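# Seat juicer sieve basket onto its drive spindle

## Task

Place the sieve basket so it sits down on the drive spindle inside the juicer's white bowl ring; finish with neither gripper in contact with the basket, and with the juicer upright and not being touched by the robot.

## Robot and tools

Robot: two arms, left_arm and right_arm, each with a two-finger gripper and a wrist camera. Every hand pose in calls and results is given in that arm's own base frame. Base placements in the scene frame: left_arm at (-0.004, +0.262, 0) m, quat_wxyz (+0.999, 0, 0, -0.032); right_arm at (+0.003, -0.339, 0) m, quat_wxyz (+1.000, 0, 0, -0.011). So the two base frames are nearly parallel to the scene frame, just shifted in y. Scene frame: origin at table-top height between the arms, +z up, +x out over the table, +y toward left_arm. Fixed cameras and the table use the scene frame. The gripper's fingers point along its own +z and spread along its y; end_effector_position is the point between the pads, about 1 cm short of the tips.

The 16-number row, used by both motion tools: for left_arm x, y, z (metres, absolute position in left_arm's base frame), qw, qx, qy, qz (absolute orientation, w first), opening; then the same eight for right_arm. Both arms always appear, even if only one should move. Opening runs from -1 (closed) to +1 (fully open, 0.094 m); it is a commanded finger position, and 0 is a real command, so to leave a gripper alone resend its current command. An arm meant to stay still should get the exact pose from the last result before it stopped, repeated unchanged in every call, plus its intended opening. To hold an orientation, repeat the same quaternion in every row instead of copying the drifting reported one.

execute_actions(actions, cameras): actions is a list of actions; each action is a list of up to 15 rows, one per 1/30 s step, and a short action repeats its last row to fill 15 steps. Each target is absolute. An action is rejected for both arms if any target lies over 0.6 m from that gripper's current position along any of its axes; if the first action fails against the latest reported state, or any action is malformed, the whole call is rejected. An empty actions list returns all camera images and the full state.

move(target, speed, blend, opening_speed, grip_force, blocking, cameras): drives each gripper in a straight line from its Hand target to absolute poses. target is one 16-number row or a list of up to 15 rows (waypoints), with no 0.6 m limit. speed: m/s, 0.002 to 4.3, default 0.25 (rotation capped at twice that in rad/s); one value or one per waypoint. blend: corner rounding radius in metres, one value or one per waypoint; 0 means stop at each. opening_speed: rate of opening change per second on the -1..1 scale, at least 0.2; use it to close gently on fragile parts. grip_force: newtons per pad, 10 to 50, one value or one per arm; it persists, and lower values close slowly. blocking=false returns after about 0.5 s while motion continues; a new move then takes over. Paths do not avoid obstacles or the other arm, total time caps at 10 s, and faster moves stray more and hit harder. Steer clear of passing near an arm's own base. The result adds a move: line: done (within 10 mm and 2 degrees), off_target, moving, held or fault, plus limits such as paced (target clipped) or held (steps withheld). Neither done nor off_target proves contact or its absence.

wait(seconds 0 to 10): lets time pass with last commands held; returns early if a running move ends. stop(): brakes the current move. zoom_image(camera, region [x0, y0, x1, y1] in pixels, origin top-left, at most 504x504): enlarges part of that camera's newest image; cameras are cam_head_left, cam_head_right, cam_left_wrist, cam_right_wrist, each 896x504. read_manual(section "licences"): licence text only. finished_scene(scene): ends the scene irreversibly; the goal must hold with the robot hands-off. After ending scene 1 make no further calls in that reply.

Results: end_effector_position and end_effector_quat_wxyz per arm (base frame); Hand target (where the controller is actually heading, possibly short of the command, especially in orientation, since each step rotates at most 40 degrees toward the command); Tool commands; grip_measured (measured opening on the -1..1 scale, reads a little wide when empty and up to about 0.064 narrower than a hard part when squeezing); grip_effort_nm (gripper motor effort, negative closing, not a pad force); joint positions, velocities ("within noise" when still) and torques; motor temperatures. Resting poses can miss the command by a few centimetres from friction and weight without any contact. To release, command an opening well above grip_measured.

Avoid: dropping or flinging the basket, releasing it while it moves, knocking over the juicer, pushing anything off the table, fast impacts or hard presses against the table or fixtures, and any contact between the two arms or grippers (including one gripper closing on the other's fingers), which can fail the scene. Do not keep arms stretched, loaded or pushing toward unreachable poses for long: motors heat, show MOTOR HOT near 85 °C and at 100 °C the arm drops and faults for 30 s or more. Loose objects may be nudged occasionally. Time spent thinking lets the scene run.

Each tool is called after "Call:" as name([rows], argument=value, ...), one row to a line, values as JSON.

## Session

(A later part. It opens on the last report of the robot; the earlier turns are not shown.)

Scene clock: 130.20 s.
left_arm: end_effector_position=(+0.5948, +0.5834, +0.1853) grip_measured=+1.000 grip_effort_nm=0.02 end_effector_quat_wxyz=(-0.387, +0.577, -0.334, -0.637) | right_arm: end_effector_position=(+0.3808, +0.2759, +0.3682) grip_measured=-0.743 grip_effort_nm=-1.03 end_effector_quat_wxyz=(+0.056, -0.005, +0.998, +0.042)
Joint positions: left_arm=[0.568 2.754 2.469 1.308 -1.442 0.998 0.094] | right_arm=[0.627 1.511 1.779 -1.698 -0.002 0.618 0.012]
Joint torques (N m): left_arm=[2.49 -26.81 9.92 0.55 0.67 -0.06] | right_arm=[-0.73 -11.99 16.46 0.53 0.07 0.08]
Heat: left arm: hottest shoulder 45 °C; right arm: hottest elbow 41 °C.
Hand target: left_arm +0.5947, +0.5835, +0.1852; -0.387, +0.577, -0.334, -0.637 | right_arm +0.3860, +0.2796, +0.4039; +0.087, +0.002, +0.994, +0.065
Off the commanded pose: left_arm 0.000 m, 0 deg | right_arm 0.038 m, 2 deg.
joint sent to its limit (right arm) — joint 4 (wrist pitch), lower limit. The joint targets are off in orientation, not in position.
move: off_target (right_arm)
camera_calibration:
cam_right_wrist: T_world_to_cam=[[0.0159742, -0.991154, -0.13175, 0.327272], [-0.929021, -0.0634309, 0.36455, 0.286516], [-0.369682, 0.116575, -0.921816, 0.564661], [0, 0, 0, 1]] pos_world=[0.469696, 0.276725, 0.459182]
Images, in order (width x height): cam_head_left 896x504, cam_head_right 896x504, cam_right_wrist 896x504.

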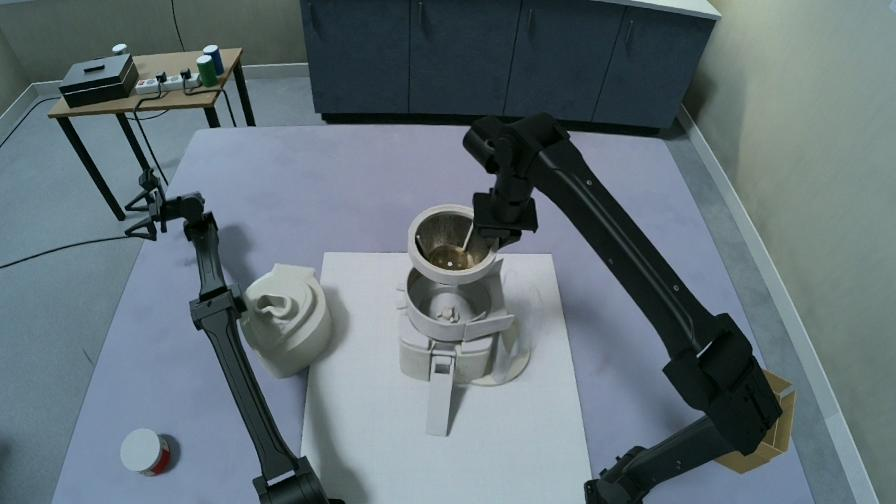

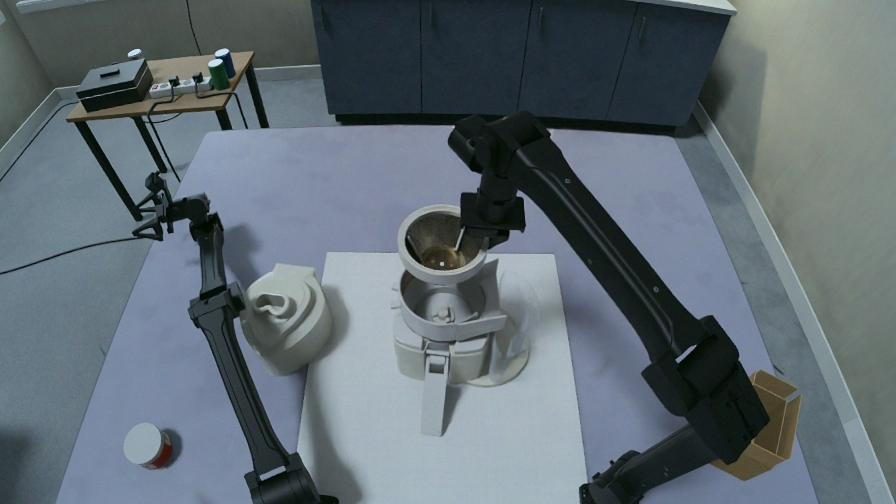

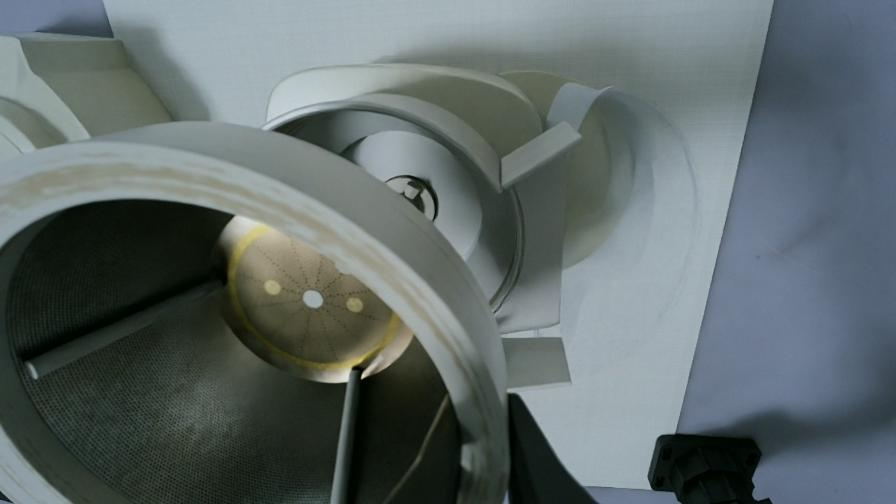

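Call:
move(target=[0.5948,0.5834,0.1853,-0.387,0.577,-0.334,-0.637,1, 0.383,0.277,0.29,0.056,0,0.998,0.0523,-1], speed=0.12, cameras=["cam_right_wrist","cam_head_left","cam_head_right"])

Call:
zoom_image(camera="cam_head_left", region=[380, 220, 540, 340])

Call:
zoom_image(camera="cam_head_right", region=[380, 220, 540, 340])

Scene clock: 162.67 s.
left_arm: end_effector_position=(+0.5948, +0.5834, +0.1853) grip_measured=+1.000 grip_effort_nm=0.02 end_effector_quat_wxyz=(-0.387, +0.577, -0.334, -0.637) | right_arm: end_effector_position=(+0.3817, +0.2792, +0.2796) grip_measured=-0.743 grip_effort_nm=-1.03 end_effector_quat_wxyz=(+0.041, -0.005, +0.998, +0.038)
Joint positions: left_arm=[0.568 2.754 2.469 1.308 -1.442 0.998 0.094] | right_arm=[0.627 1.502 1.536 -1.493 -0.015 0.619 0.012]
Joint torques (N m): left_arm=[2.84 -27.11 9.78 0.66 0.62 0] | right_arm=[-0.67 -13.51 9.47 1.74 -0.12 -0.03]
Motor temperatures (°C): left_arm=[26 47 38 26 26 26 28] | right_arm=[29 33 44 24 28 25 27]
Heat: left arm: hottest shoulder 47 °C; right arm: hottest elbow 44 °C.
Hand target: left_arm +0.5947, +0.5835, +0.1852; -0.387, +0.577, -0.334, -0.637 | right_arm +0.3828, +0.2770, +0.2899; +0.056, +0.000, +0.997, +0.052
Off the commanded pose: left_arm 0.000 m, 0 deg | right_arm 0.011 m, 2 deg.
move: off_target (right_arm)
camera_calibration:
cam_right_wrist: T_world_to_cam=[[0.0127724, -0.992084, -0.124925, 0.31842], [-0.917253, -0.0613653, 0.39355, 0.306649], [-0.398101, 0.109561, -0.910776, 0.492685], [0, 0, 0, 1]] pos_world=[0.473346, 0.280738, 0.367822]
Images, in order (width x height): cam_head_left 896x504, cam_head_right 896x504, cam_right_wrist 896x504.

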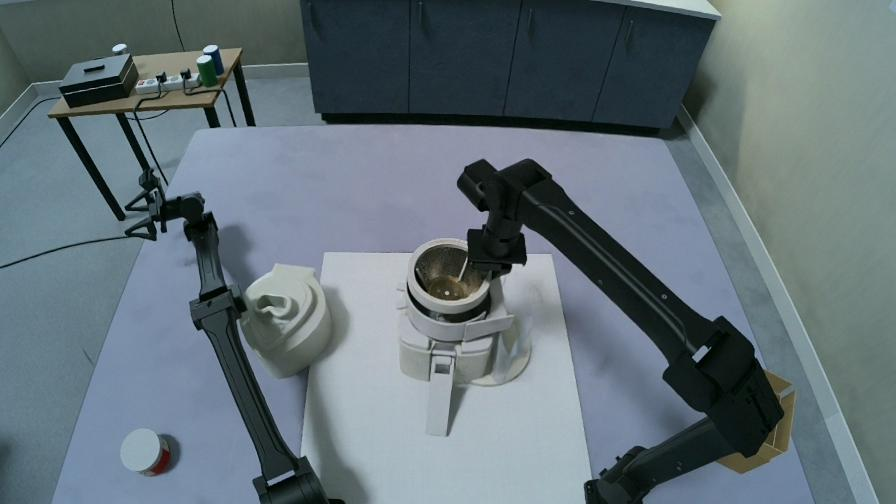

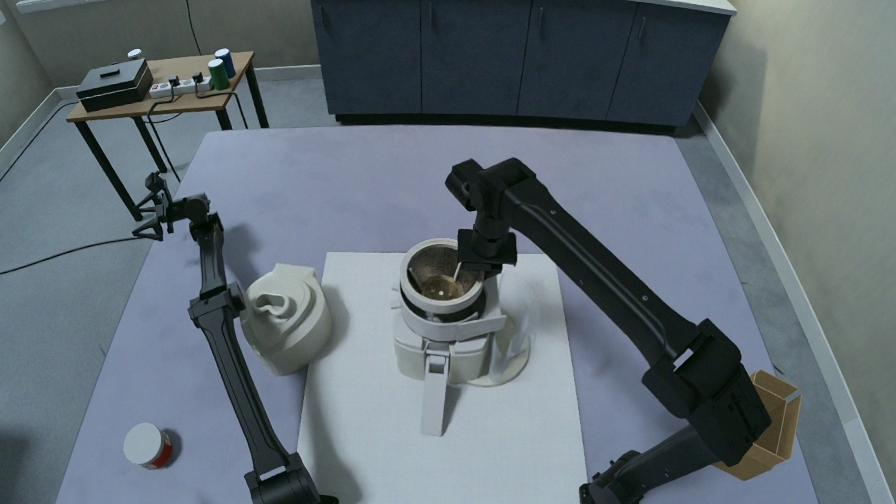

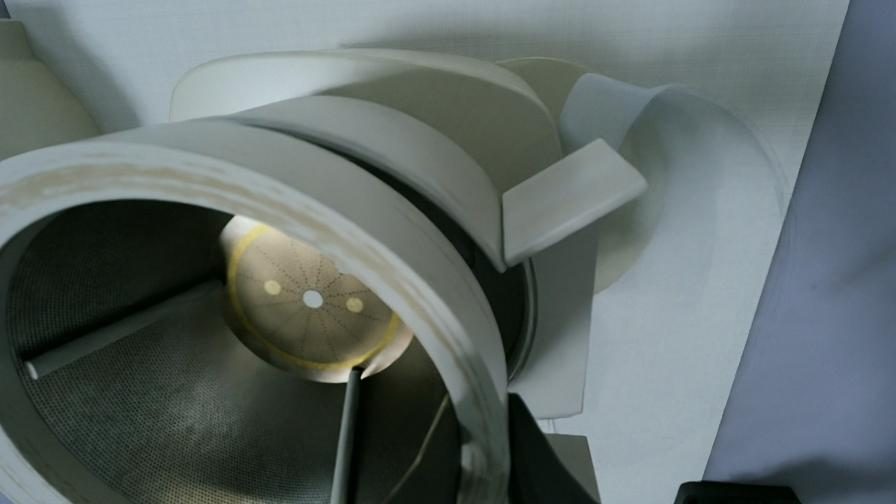

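Scaled by 3.150 from the camera's 896x504 image, which has a finer 1280x720 frame.

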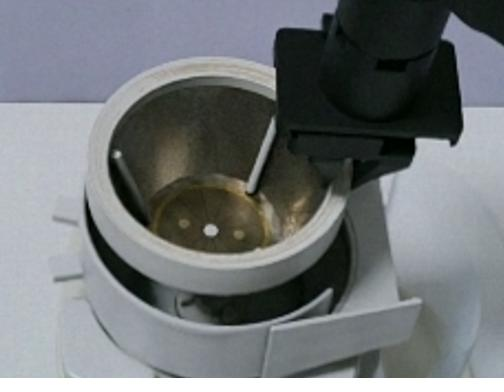

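Scaled by 3.150 from the camera's 896x504 image, which has a finer 1280x720 frame.

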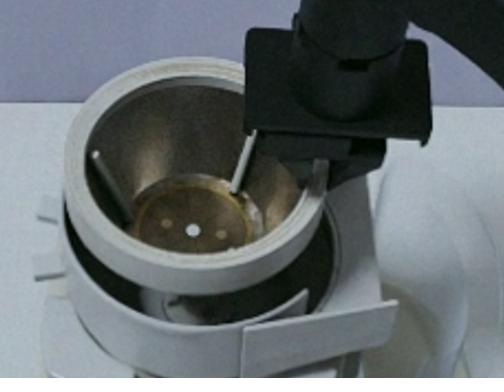

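Call:
move(target=[0.5948,0.5834,0.1853,-0.387,0.577,-0.334,-0.637,1, 0.385,0.275,0.235,0.056,0,0.998,0.0523,-1], speed=0.1, cameras=["cam_right_wrist","cam_head_left","cam_head_right"])

Call:
zoom_image(camera="cam_head_left", region=[380, 220, 540, 340])

Call:
zoom_image(camera="cam_head_right", region=[380, 220, 540, 340])

Scene clock: 172.13 s.
left_arm: end_effector_position=(+0.5948, +0.5834, +0.1853) grip_measured=+1.000 grip_effort_nm=0.02 end_effector_quat_wxyz=(-0.387, +0.577, -0.334, -0.637) | right_arm: end_effector_position=(+0.3819, +0.2796, +0.2589) grip_measured=-0.744 grip_effort_nm=-1.03 end_effector_quat_wxyz=(+0.071, -0.005, +0.995, +0.064)
Joint positions: left_arm=[0.568 2.754 2.469 1.308 -1.442 0.998 0.094] | right_arm=[0.625 1.453 1.421 -1.349 -0.022 0.617 0.012]
Joint torques (N m): left_arm=[2.73 -27.05 9.8 0.79 0.65 -0.11] | right_arm=[-1.32 -8.88 7.56 1.78 0.11 -0.09]
Heat: left arm: hottest shoulder 47 °C; right arm: hottest elbow 44 °C.
Hand target: left_arm +0.5947, +0.5835, +0.1852; -0.387, +0.577, -0.334, -0.637 | right_arm +0.3842, +0.2747, +0.2356; +0.056, +0.000, +0.997, +0.052
Off the commanded pose: left_arm 0.000 m, 0 deg | right_arm 0.025 m, 2 deg.
move: off_target (right_arm)
camera_calibration:
cam_right_wrist: T_world_to_cam=[[0.0216126, -0.984313, -0.175099, 0.323685], [-0.938774, -0.0802173, 0.335064, 0.34361], [-0.343854, 0.157137, -0.925782, 0.443698], [0, 0, 0, 1]] pos_world=[0.468144, 0.276449, 0.352313]
Images, in order (width x height): cam_head_left 896x504, cam_head_right 896x504, cam_right_wrist 896x504.

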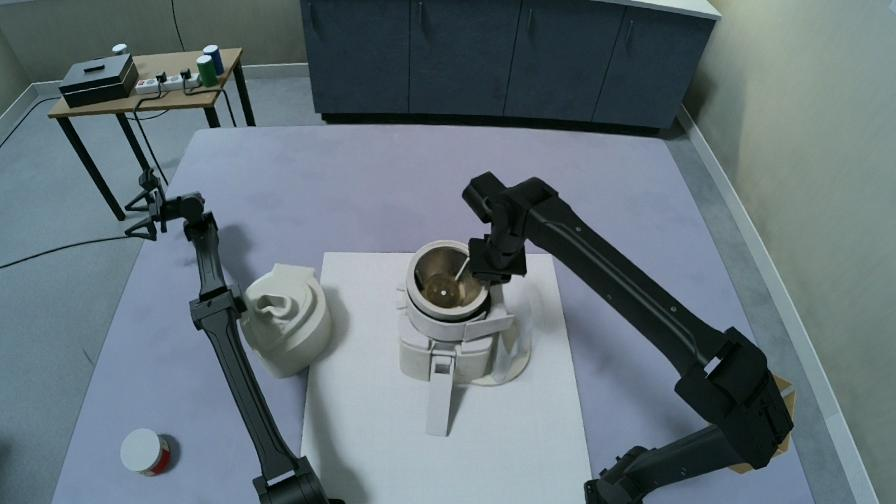

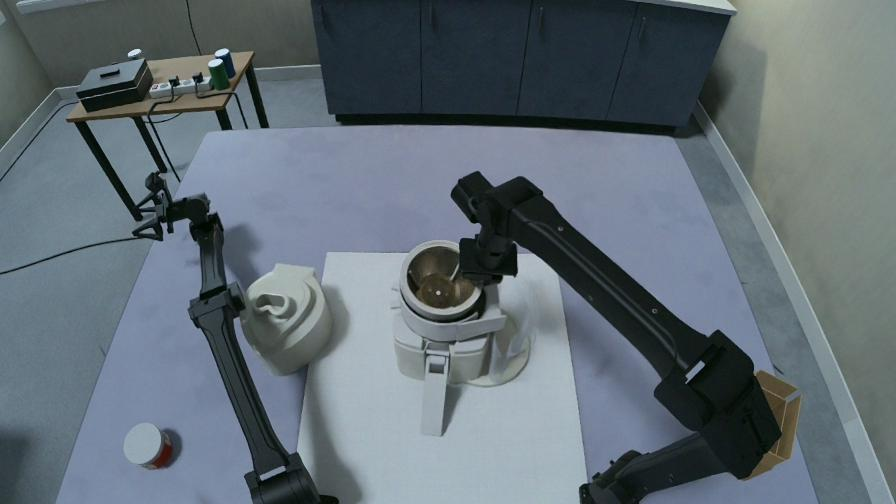

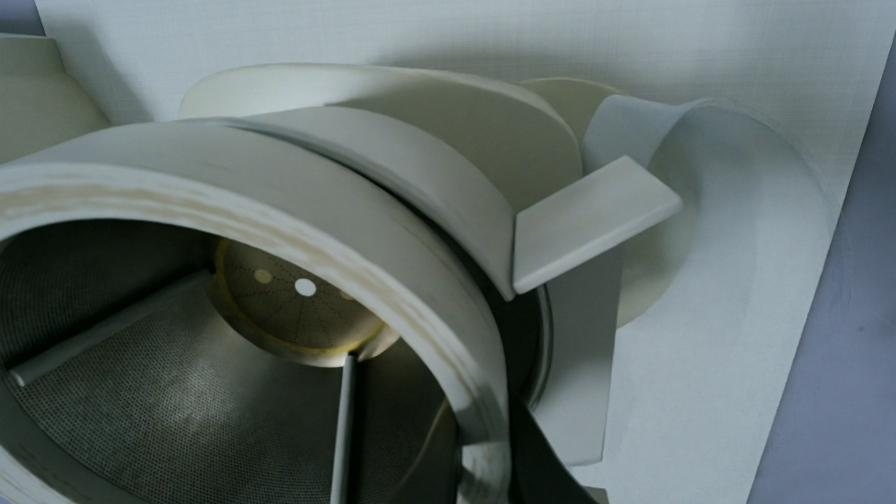

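Scaled by 3.150 from the camera's 896x504 image, which has a finer 1280x720 frame.

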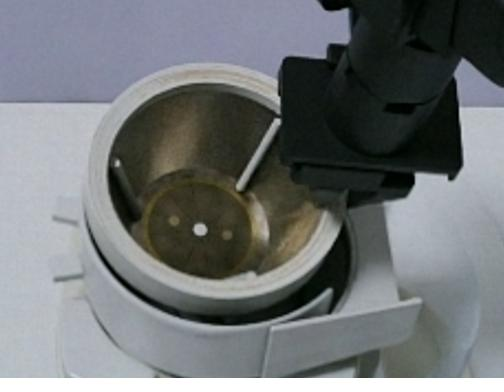

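Scaled by 3.150 from the camera's 896x504 image, which has a finer 1280x720 frame.

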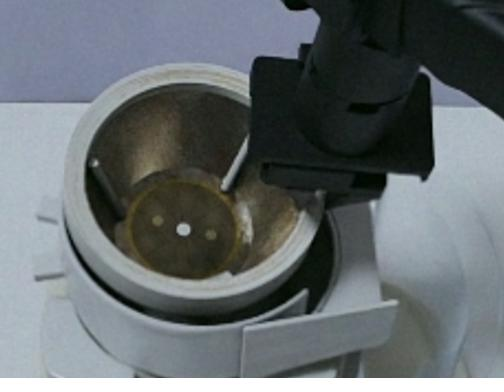

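Call:
move([
  [0.5948,0.5834,0.1853,-0.387,0.577,-0.334,-0.637,1, 0.385,0.275,0.315,0.056,0,0.998,0.0523,-1],
  [0.5948,0.5834,0.1853,-0.387,0.577,-0.334,-0.637,1, 0.385,0.258,0.30,0.056,0,0.998,0.0523,-1],
  [0.5948,0.5834,0.1853,-0.387,0.577,-0.334,-0.637,1, 0.385,0.269,0.275,0.056,0,0.998,0.0523,-1],
], speed=0.1, cameras=["cam_right_wrist","cam_head_left","cam_head_right"])

Call:
zoom_image(camera="cam_head_left", region=[380, 220, 540, 340])

Call:
zoom_image(camera="cam_head_right", region=[380, 220, 540, 340])

Scene clock: 189.37 s.
left_arm: end_effector_position=(+0.5948, +0.5834, +0.1853) grip_measured=+1.000 grip_effort_nm=0.02 end_effector_quat_wxyz=(-0.387, +0.577, -0.334, -0.637) | right_arm: end_effector_position=(+0.3866, +0.2634, +0.2704) grip_measured=-0.744 grip_effort_nm=-1.03 end_effector_quat_wxyz=(+0.046, +0.002, +0.998, +0.043)
Joint positions: left_arm=[0.568 2.754 2.469 1.308 -1.442 0.998 0.094] | right_arm=[0.592 1.48 1.487 -1.454 -0.02 0.597 0.012]
Joint torques (N m): left_arm=[1.85 -27.34 9.88 0.73 0.59 -0.01] | right_arm=[0.85 -11.99 9.39 1.66 -0.07 0.03]
Heat: left arm: hottest shoulder 48 °C; right arm: hottest elbow 42 °C.
Hand target: left_arm +0.5947, +0.5835, +0.1852; -0.387, +0.577, -0.334, -0.637 | right_arm +0.3849, +0.2690, +0.2752; +0.056, +0.000, +0.997, +0.052
Off the commanded pose: left_arm 0.000 m, 0 deg | right_arm 0.007 m, 2 deg.
move: done
camera_calibration:
cam_right_wrist: T_world_to_cam=[[0.00073455, -0.990959, -0.134165, 0.308402], [-0.921403, -0.0528082, 0.385004, 0.315517], [-0.388608, 0.123337, -0.913111, 0.48138], [0, 0, 0, 1]] pos_world=[0.47756, 0.262904, 0.359455]
Images, in order (width x height): cam_head_left 896x504, cam_head_right 896x504, cam_right_wrist 896x504.

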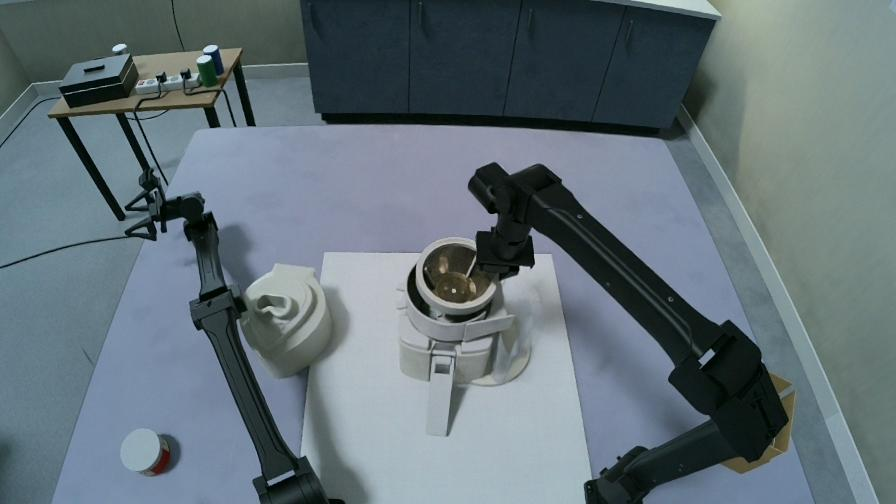

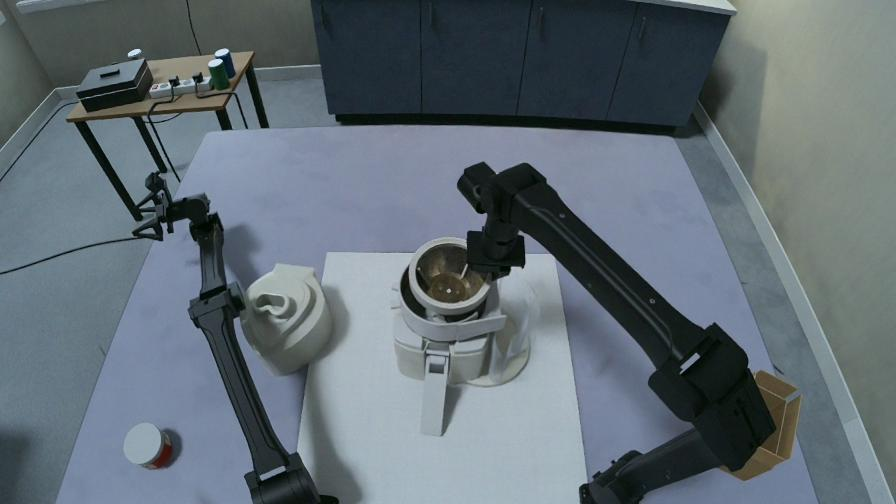

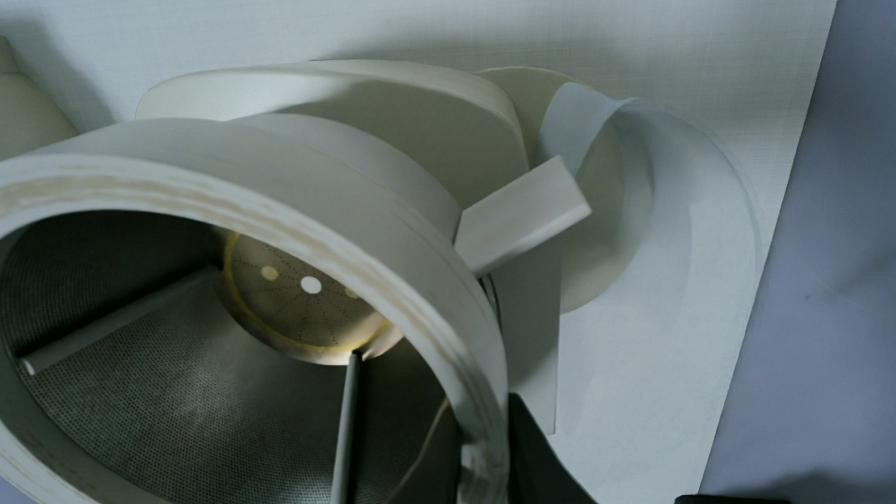

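Scaled by 3.150 from the camera's 896x504 image, which has a finer 1280x720 frame.

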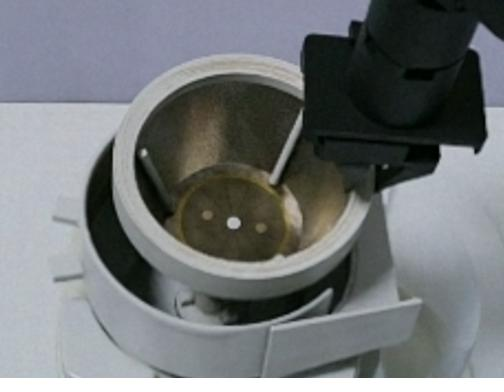

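Scaled by 3.150 from the camera's 896x504 image, which has a finer 1280x720 frame.

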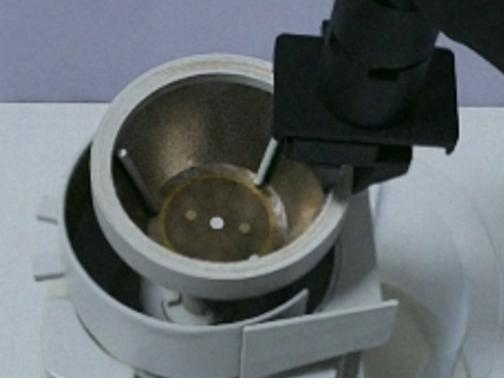

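Call:
move([
  [0.5948,0.5834,0.1853,-0.387,0.577,-0.334,-0.637,1, 0.384,0.2765,0.285,0.056,0,0.998,0.0523,-1],
  [0.5948,0.5834,0.1853,-0.387,0.577,-0.334,-0.637,1, 0.384,0.2765,0.245,0.056,0,0.998,0.0523,-1],
], speed=0.08, cameras=["cam_right_wrist","cam_head_left","cam_head_right"])

Call:
zoom_image(camera="cam_head_left", region=[380, 220, 540, 340])

Call:
zoom_image(camera="cam_head_right", region=[380, 220, 540, 340])

Scene clock: 204.63 s.
left_arm: end_effector_position=(+0.5948, +0.5834, +0.1853) grip_measured=+1.000 grip_effort_nm=0.02 end_effector_quat_wxyz=(-0.387, +0.577, -0.334, -0.637) | right_arm: end_effector_position=(+0.3845, +0.2702, +0.2664) grip_measured=-0.744 grip_effort_nm=-1.03 end_effector_quat_wxyz=(+0.066, +0.000, +0.996, +0.057)
Joint positions: left_arm=[0.568 2.754 2.469 1.308 -1.442 0.998 0.094] | right_arm=[0.606 1.453 1.443 -1.386 -0.019 0.608 0.012]
Joint torques (N m): left_arm=[2.08 -26.4 9.94 0.64 0.59 0.02] | right_arm=[0.26 -9.05 7.51 2.28 0.04 0.04]
Heat: left arm: hottest shoulder 48 °C; right arm: hottest elbow 41 °C.
Hand target: left_arm +0.5947, +0.5835, +0.1852; -0.387, +0.577, -0.334, -0.637 | right_arm +0.3834, +0.2759, +0.2454; +0.056, +0.000, +0.997, +0.052
Off the commanded pose: left_arm 0.000 m, 0 deg | right_arm 0.022 m, 1 deg.
move: off_target (right_arm)
camera_calibration:
cam_right_wrist: T_world_to_cam=[[0.0110286, -0.986608, -0.162733, 0.31711], [-0.936405, -0.0672754, 0.344411, 0.336007], [-0.350747, 0.148586, -0.924607, 0.457703], [0, 0, 0, 1]] pos_world=[0.471679, 0.26746, 0.359075]
Images, in order (width x height): cam_head_left 896x504, cam_head_right 896x504, cam_right_wrist 896x504.

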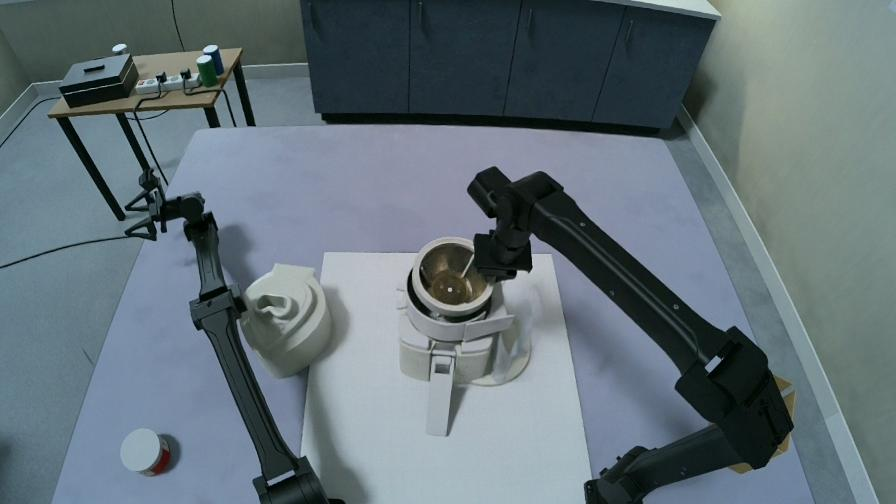

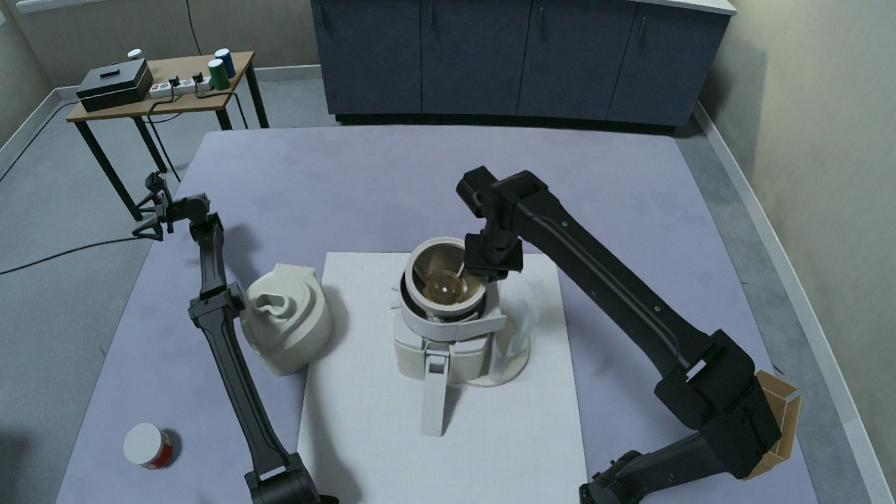

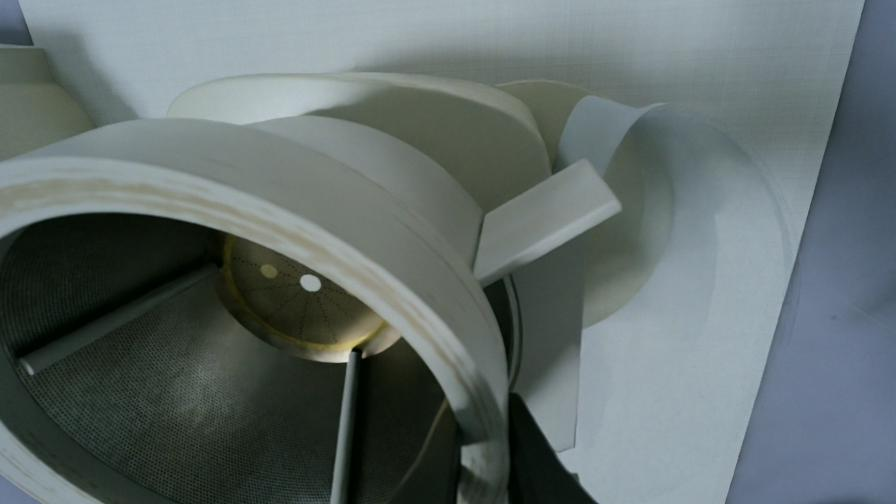

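Scaled by 3.150 from the camera's 896x504 image, which has a finer 1280x720 frame.

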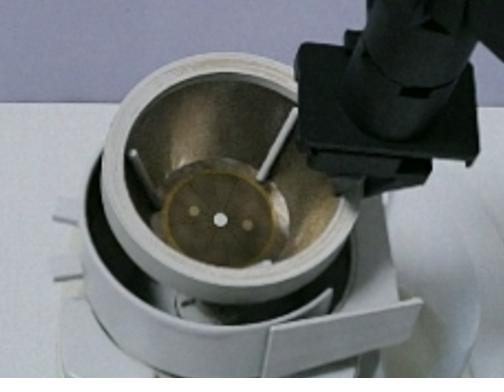

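Scaled by 3.150 from the camera's 896x504 image, which has a finer 1280x720 frame.

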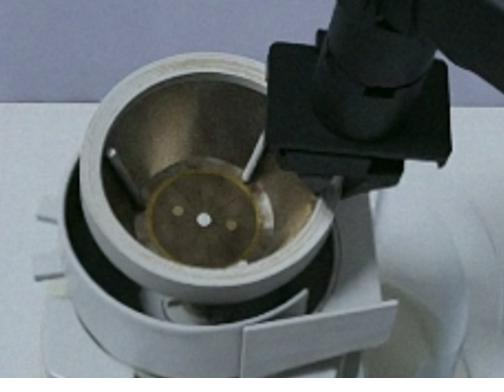

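Call:
move([
  [0.5948,0.5834,0.30,-0.387,0.577,-0.334,-0.637,1, 0.384,0.27,0.41,0.056,0,0.998,0.0523,-1],
  [0.45,0.25,0.40,0.5,0.5,0.5,-0.5,1, 0.36,0.05,0.41,0,0,0.924,0.383,-1],
], speed=0.25, cameras=["cam_left_wrist","cam_head_left"])

Scene clock: 236.37 s.
left_arm: end_effector_position=(+0.4522, +0.2538, +0.3969) grip_measured=+1.000 grip_effort_nm=0.02 end_effector_quat_wxyz=(-0.420, +0.505, -0.491, -0.572) | right_arm: end_effector_position=(+0.3683, +0.0512, +0.4038) grip_measured=-0.744 grip_effort_nm=-1.03 end_effector_quat_wxyz=(+0.098, +0.046, +0.924, +0.368)
Joint positions: left_arm=[0.17 1.634 1.16 1.563 -1.562 1.227 0.094] | right_arm=[-0.194 1.227 1.467 -1.698 -0.774 -0.049 0.012]
Joint torques (N m): left_arm=[1.26 -15.15 8.47 0.87 0.44 0.08] | right_arm=[-1.2 -8.7 9.2 0.61 -0.96 -0.26]
Motor temperatures (°C): left_arm=[26 50 39 26 26 26 27] | right_arm=[29 34 39 24 28 25 28]
Heat: left arm: hottest shoulder 50 °C; right arm: hottest elbow 39 °C.
Hand target: left_arm +0.4499, +0.2506, +0.4000; -0.422, +0.506, -0.491, -0.569 | right_arm +0.3603, +0.0508, +0.4094; +0.104, +0.043, +0.922, +0.371
Off the commanded pose: left_arm 0.005 m, 170 deg; orientation clipped | right_arm 0.010 m, 13 deg.
joint sent to its limit (left arm) — joint 4 (wrist pitch), upper limit; joint 5 (wrist yaw), lower limit. The joint targets are off in orientation, not in position.
joint sent to its limit (right arm) — joint 4 (wrist pitch), lower limit. The joint targets are off in orientation, not in position.
move: off_target (left_arm, right_arm); limits=paced
camera_calibration:
cam_left_wrist: T_world_to_cam=[[0.978955, 0.153843, -0.134086, -0.424288], [-0.0206441, -0.579018, -0.815054, 0.51296], [-0.203028, 0.800669, -0.563656, 0.229929], [0, 0, 0, 1]] pos_world=[0.47263, 0.17819, 0.4908]
Images, in order (width x height): cam_head_left 896x504, cam_left_wrist 896x504.

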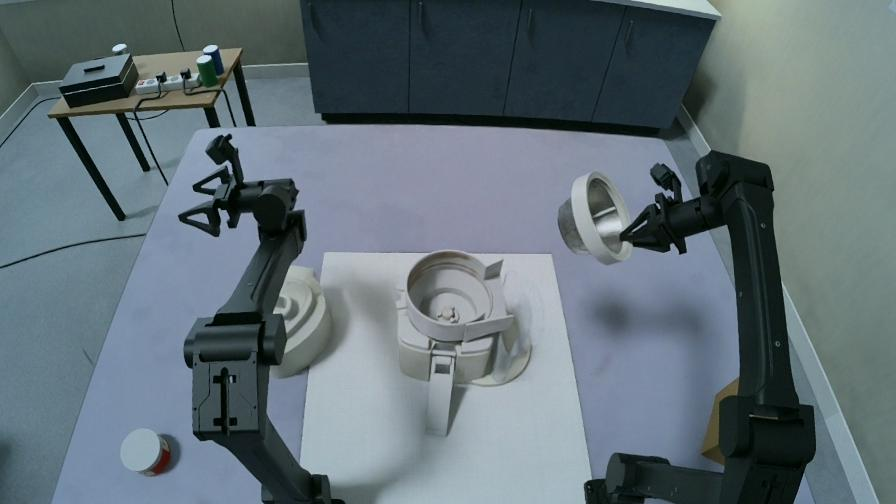

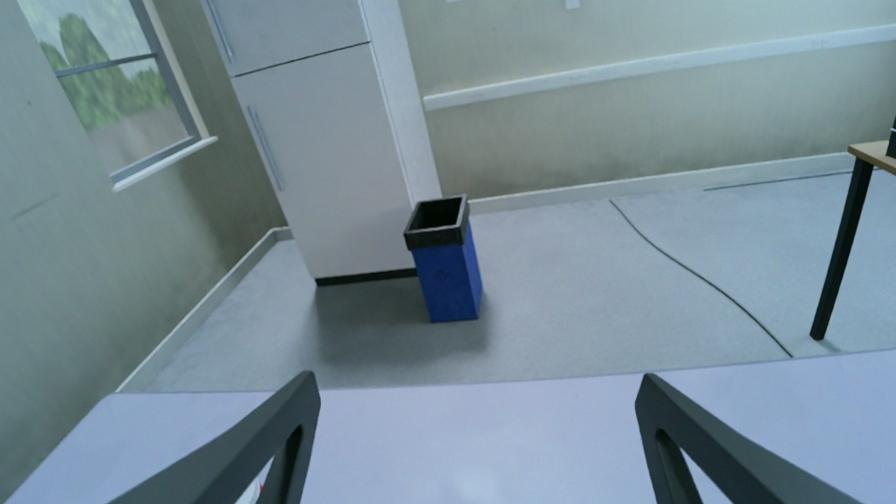

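Call:
move([
  [0.45,0.2,0.35,0.38,0,0.92,0,1, 0.36,0.05,0.41,0,0,0.924,0.383,-1],
  [0.40,0.10,0.40,0.5,0.5,0.5,-0.5,1, 0.36,0.05,0.41,0,0,0.924,0.383,-1],
], speed=0.4, cameras=["cam_left_wrist","cam_head_left"])

Scene clock: 254.47 s.
left_arm: end_effector_position=(+0.4016, +0.1040, +0.3983) grip_measured=+1.000 grip_effort_nm=-0.01 end_effector_quat_wxyz=(+0.598, +0.341, +0.669, -0.281) | right_arm: end_effector_position=(+0.3683, +0.0512, +0.4038) grip_measured=-0.744 grip_effort_nm=-1.03 end_effector_quat_wxyz=(+0.098, +0.045, +0.924, +0.367)
Joint positions: left_arm=[0.684 1.368 1.311 -1.685 1.44 1.775 0.094] | right_arm=[-0.194 1.227 1.467 -1.698 -0.774 -0.05 0.012]
Joint torques (N m): left_arm=[1.03 -10.75 9.4 -0.23 0.71 0.03] | right_arm=[-1.2 -8.53 9.11 0.62 -0.94 -0.26]
Heat: left arm: hottest shoulder 50 °C; right arm: hottest elbow 39 °C.
Hand target: left_arm +0.4005, +0.0994, +0.3998; +0.598, +0.345, +0.667, -0.281 | right_arm +0.3603, +0.0508, +0.4094; +0.104, +0.043, +0.922, +0.371
Off the commanded pose: left_arm 0.005 m, 38 deg | right_arm 0.010 m, 12 deg.
joint sent to its limit (left arm) — joint 4 (wrist pitch), lower limit. The joint targets are off in orientation, not in position.
joint sent to its limit (right arm) — joint 4 (wrist pitch), lower limit. The joint targets are off in orientation, not in position.
move: off_target (left_arm, right_arm); limits=paced
camera_calibration:
cam_left_wrist: T_world_to_cam=[[-0.797951, -0.602082, -0.0277886, 0.398399], [-0.389769, 0.550638, -0.738159, 0.426457], [0.459733, -0.578183, -0.674055, 0.261628], [0, 0, 0, 1]] pos_world=[0.363843, 0.156314, 0.502215]
Images, in order (width x height): cam_head_left 896x504, cam_left_wrist 896x504.

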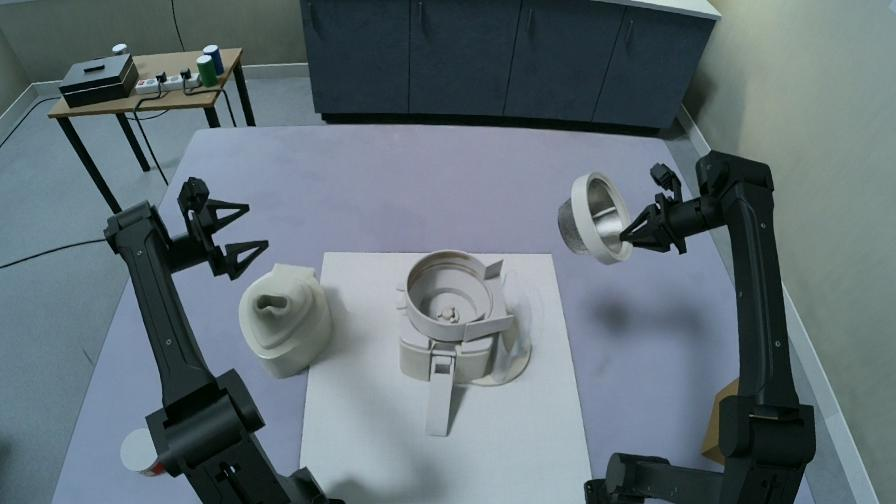

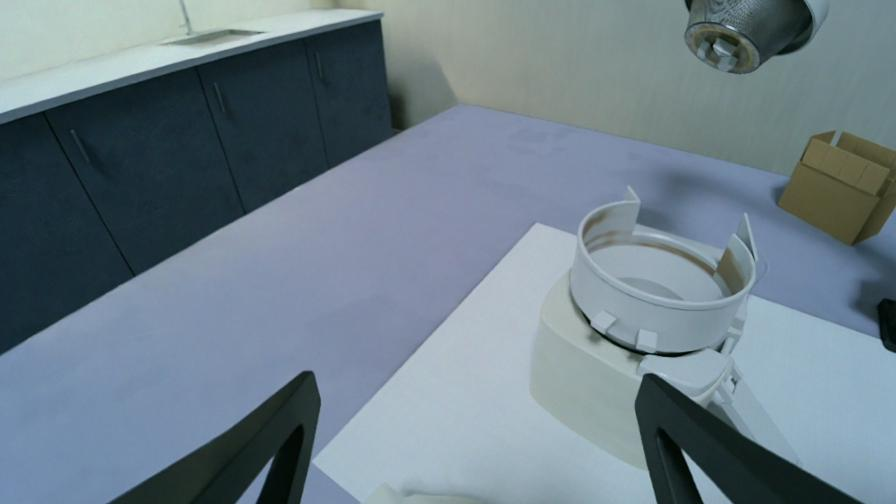

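Call:
zoom_image(camera="cam_left_wrist", region=[660, 0, 860, 112])

Call:
zoom_image(camera="cam_left_wrist", region=[520, 170, 780, 480])

Call:
zoom_image(camera="cam_head_left", region=[400, 250, 500, 350])

Scaled by 2.520 from the camera's 896x504 image, which has a finer 1280x720 frame.

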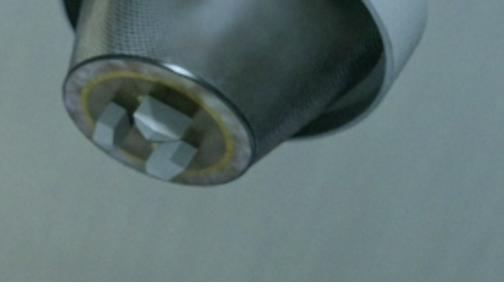

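Scaled by 1.626 from the camera's 896x504 image, which has a finer 1280x720 frame.

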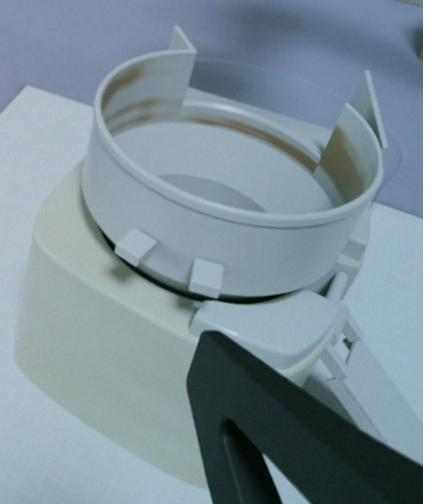

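Scaled by 5.040 from the camera's 896x504 image, which has a finer 1280x720 frame.

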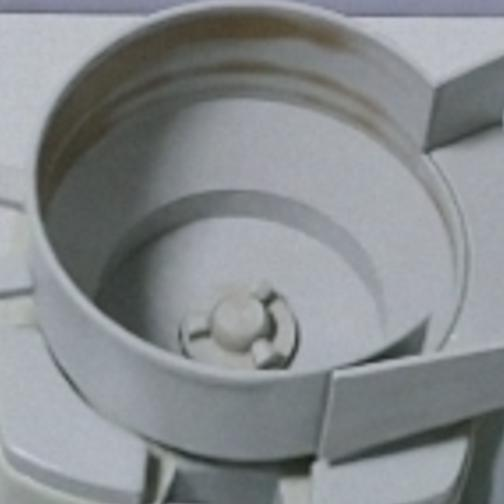

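Call:
move(target=[0.4005,0.0994,0.40,0.598,0.341,0.669,-0.281,1, 0.36,0.10,0.36,0,0,0.766,0.643,-1], speed=0.25, cameras=["cam_left_wrist","cam_right_wrist"])

Scene clock: 277.40 s.
left_arm: end_effector_position=(+0.4019, +0.1042, +0.3966) grip_measured=+1.000 grip_effort_nm=-0.01 end_effector_quat_wxyz=(+0.597, +0.338, +0.671, -0.281) | right_arm: end_effector_position=(+0.3632, +0.0959, +0.3584) grip_measured=-0.744 grip_effort_nm=-1.03 end_effector_quat_wxyz=(+0.055, +0.049, +0.781, +0.621)
Joint positions: left_arm=[0.684 1.364 1.303 -1.658 1.44 1.745 0.094] | right_arm=[-0.208 1.294 1.178 -1.698 -1.338 -0.276 0.012]
Joint torques (N m): left_arm=[1.67 -11.46 9.26 0.44 0.8 -0.13] | right_arm=[0.15 -7.41 8.85 -0.01 -1.14 -0.3]
Heat: left arm: hottest shoulder 48 °C; right arm: hottest elbow 39 °C.
Hand target: left_arm +0.4005, +0.0995, +0.4000; +0.598, +0.341, +0.669, -0.281 | right_arm +0.3602, +0.1008, +0.3597; +0.052, +0.044, +0.777, +0.626
Off the commanded pose: left_arm 0.006 m, 0 deg | right_arm 0.005 m, 9 deg.
joint sent to its limit (right arm) — joint 4 (wrist pitch), lower limit. The joint targets are off in orientation, not in position.
move: off_target (right_arm)
camera_calibration:
cam_left_wrist: T_world_to_cam=[[-0.795812, -0.605161, -0.0215299, 0.395644], [-0.395705, 0.546623, -0.737984, 0.427917], [0.458368, -0.578777, -0.674474, 0.261237], [0, 0, 0, 1]] pos_world=[0.364444, 0.156717, 0.500512]
cam_right_wrist: T_world_to_cam=[[-0.00416043, -0.177214, -0.984163, 0.382656], [-0.941778, -0.330197, 0.0634384, 0.400387], [-0.33621, 0.927127, -0.165523, 0.209169], [0, 0, 0, 1]] pos_world=[0.448992, 0.00609272, 0.385818]
Images, in order (width x height): cam_left_wrist 896x504, cam_right_wrist 896x504.

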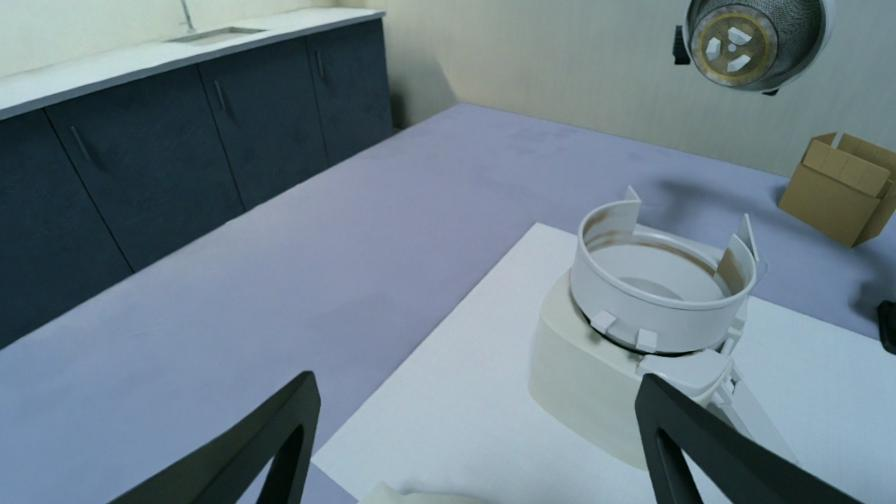

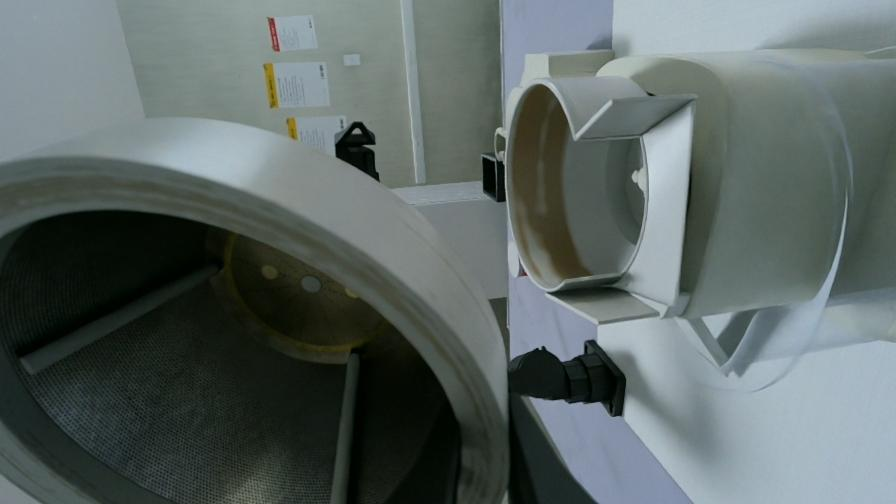

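Call:
zoom_image(camera="cam_left_wrist", region=[670, 0, 840, 96])

Scaled by 2.965 from the camera's 896x504 image, which has a finer 1280x720 frame.

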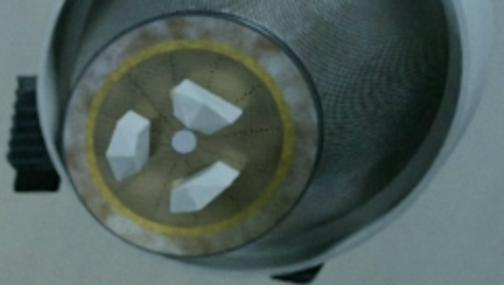

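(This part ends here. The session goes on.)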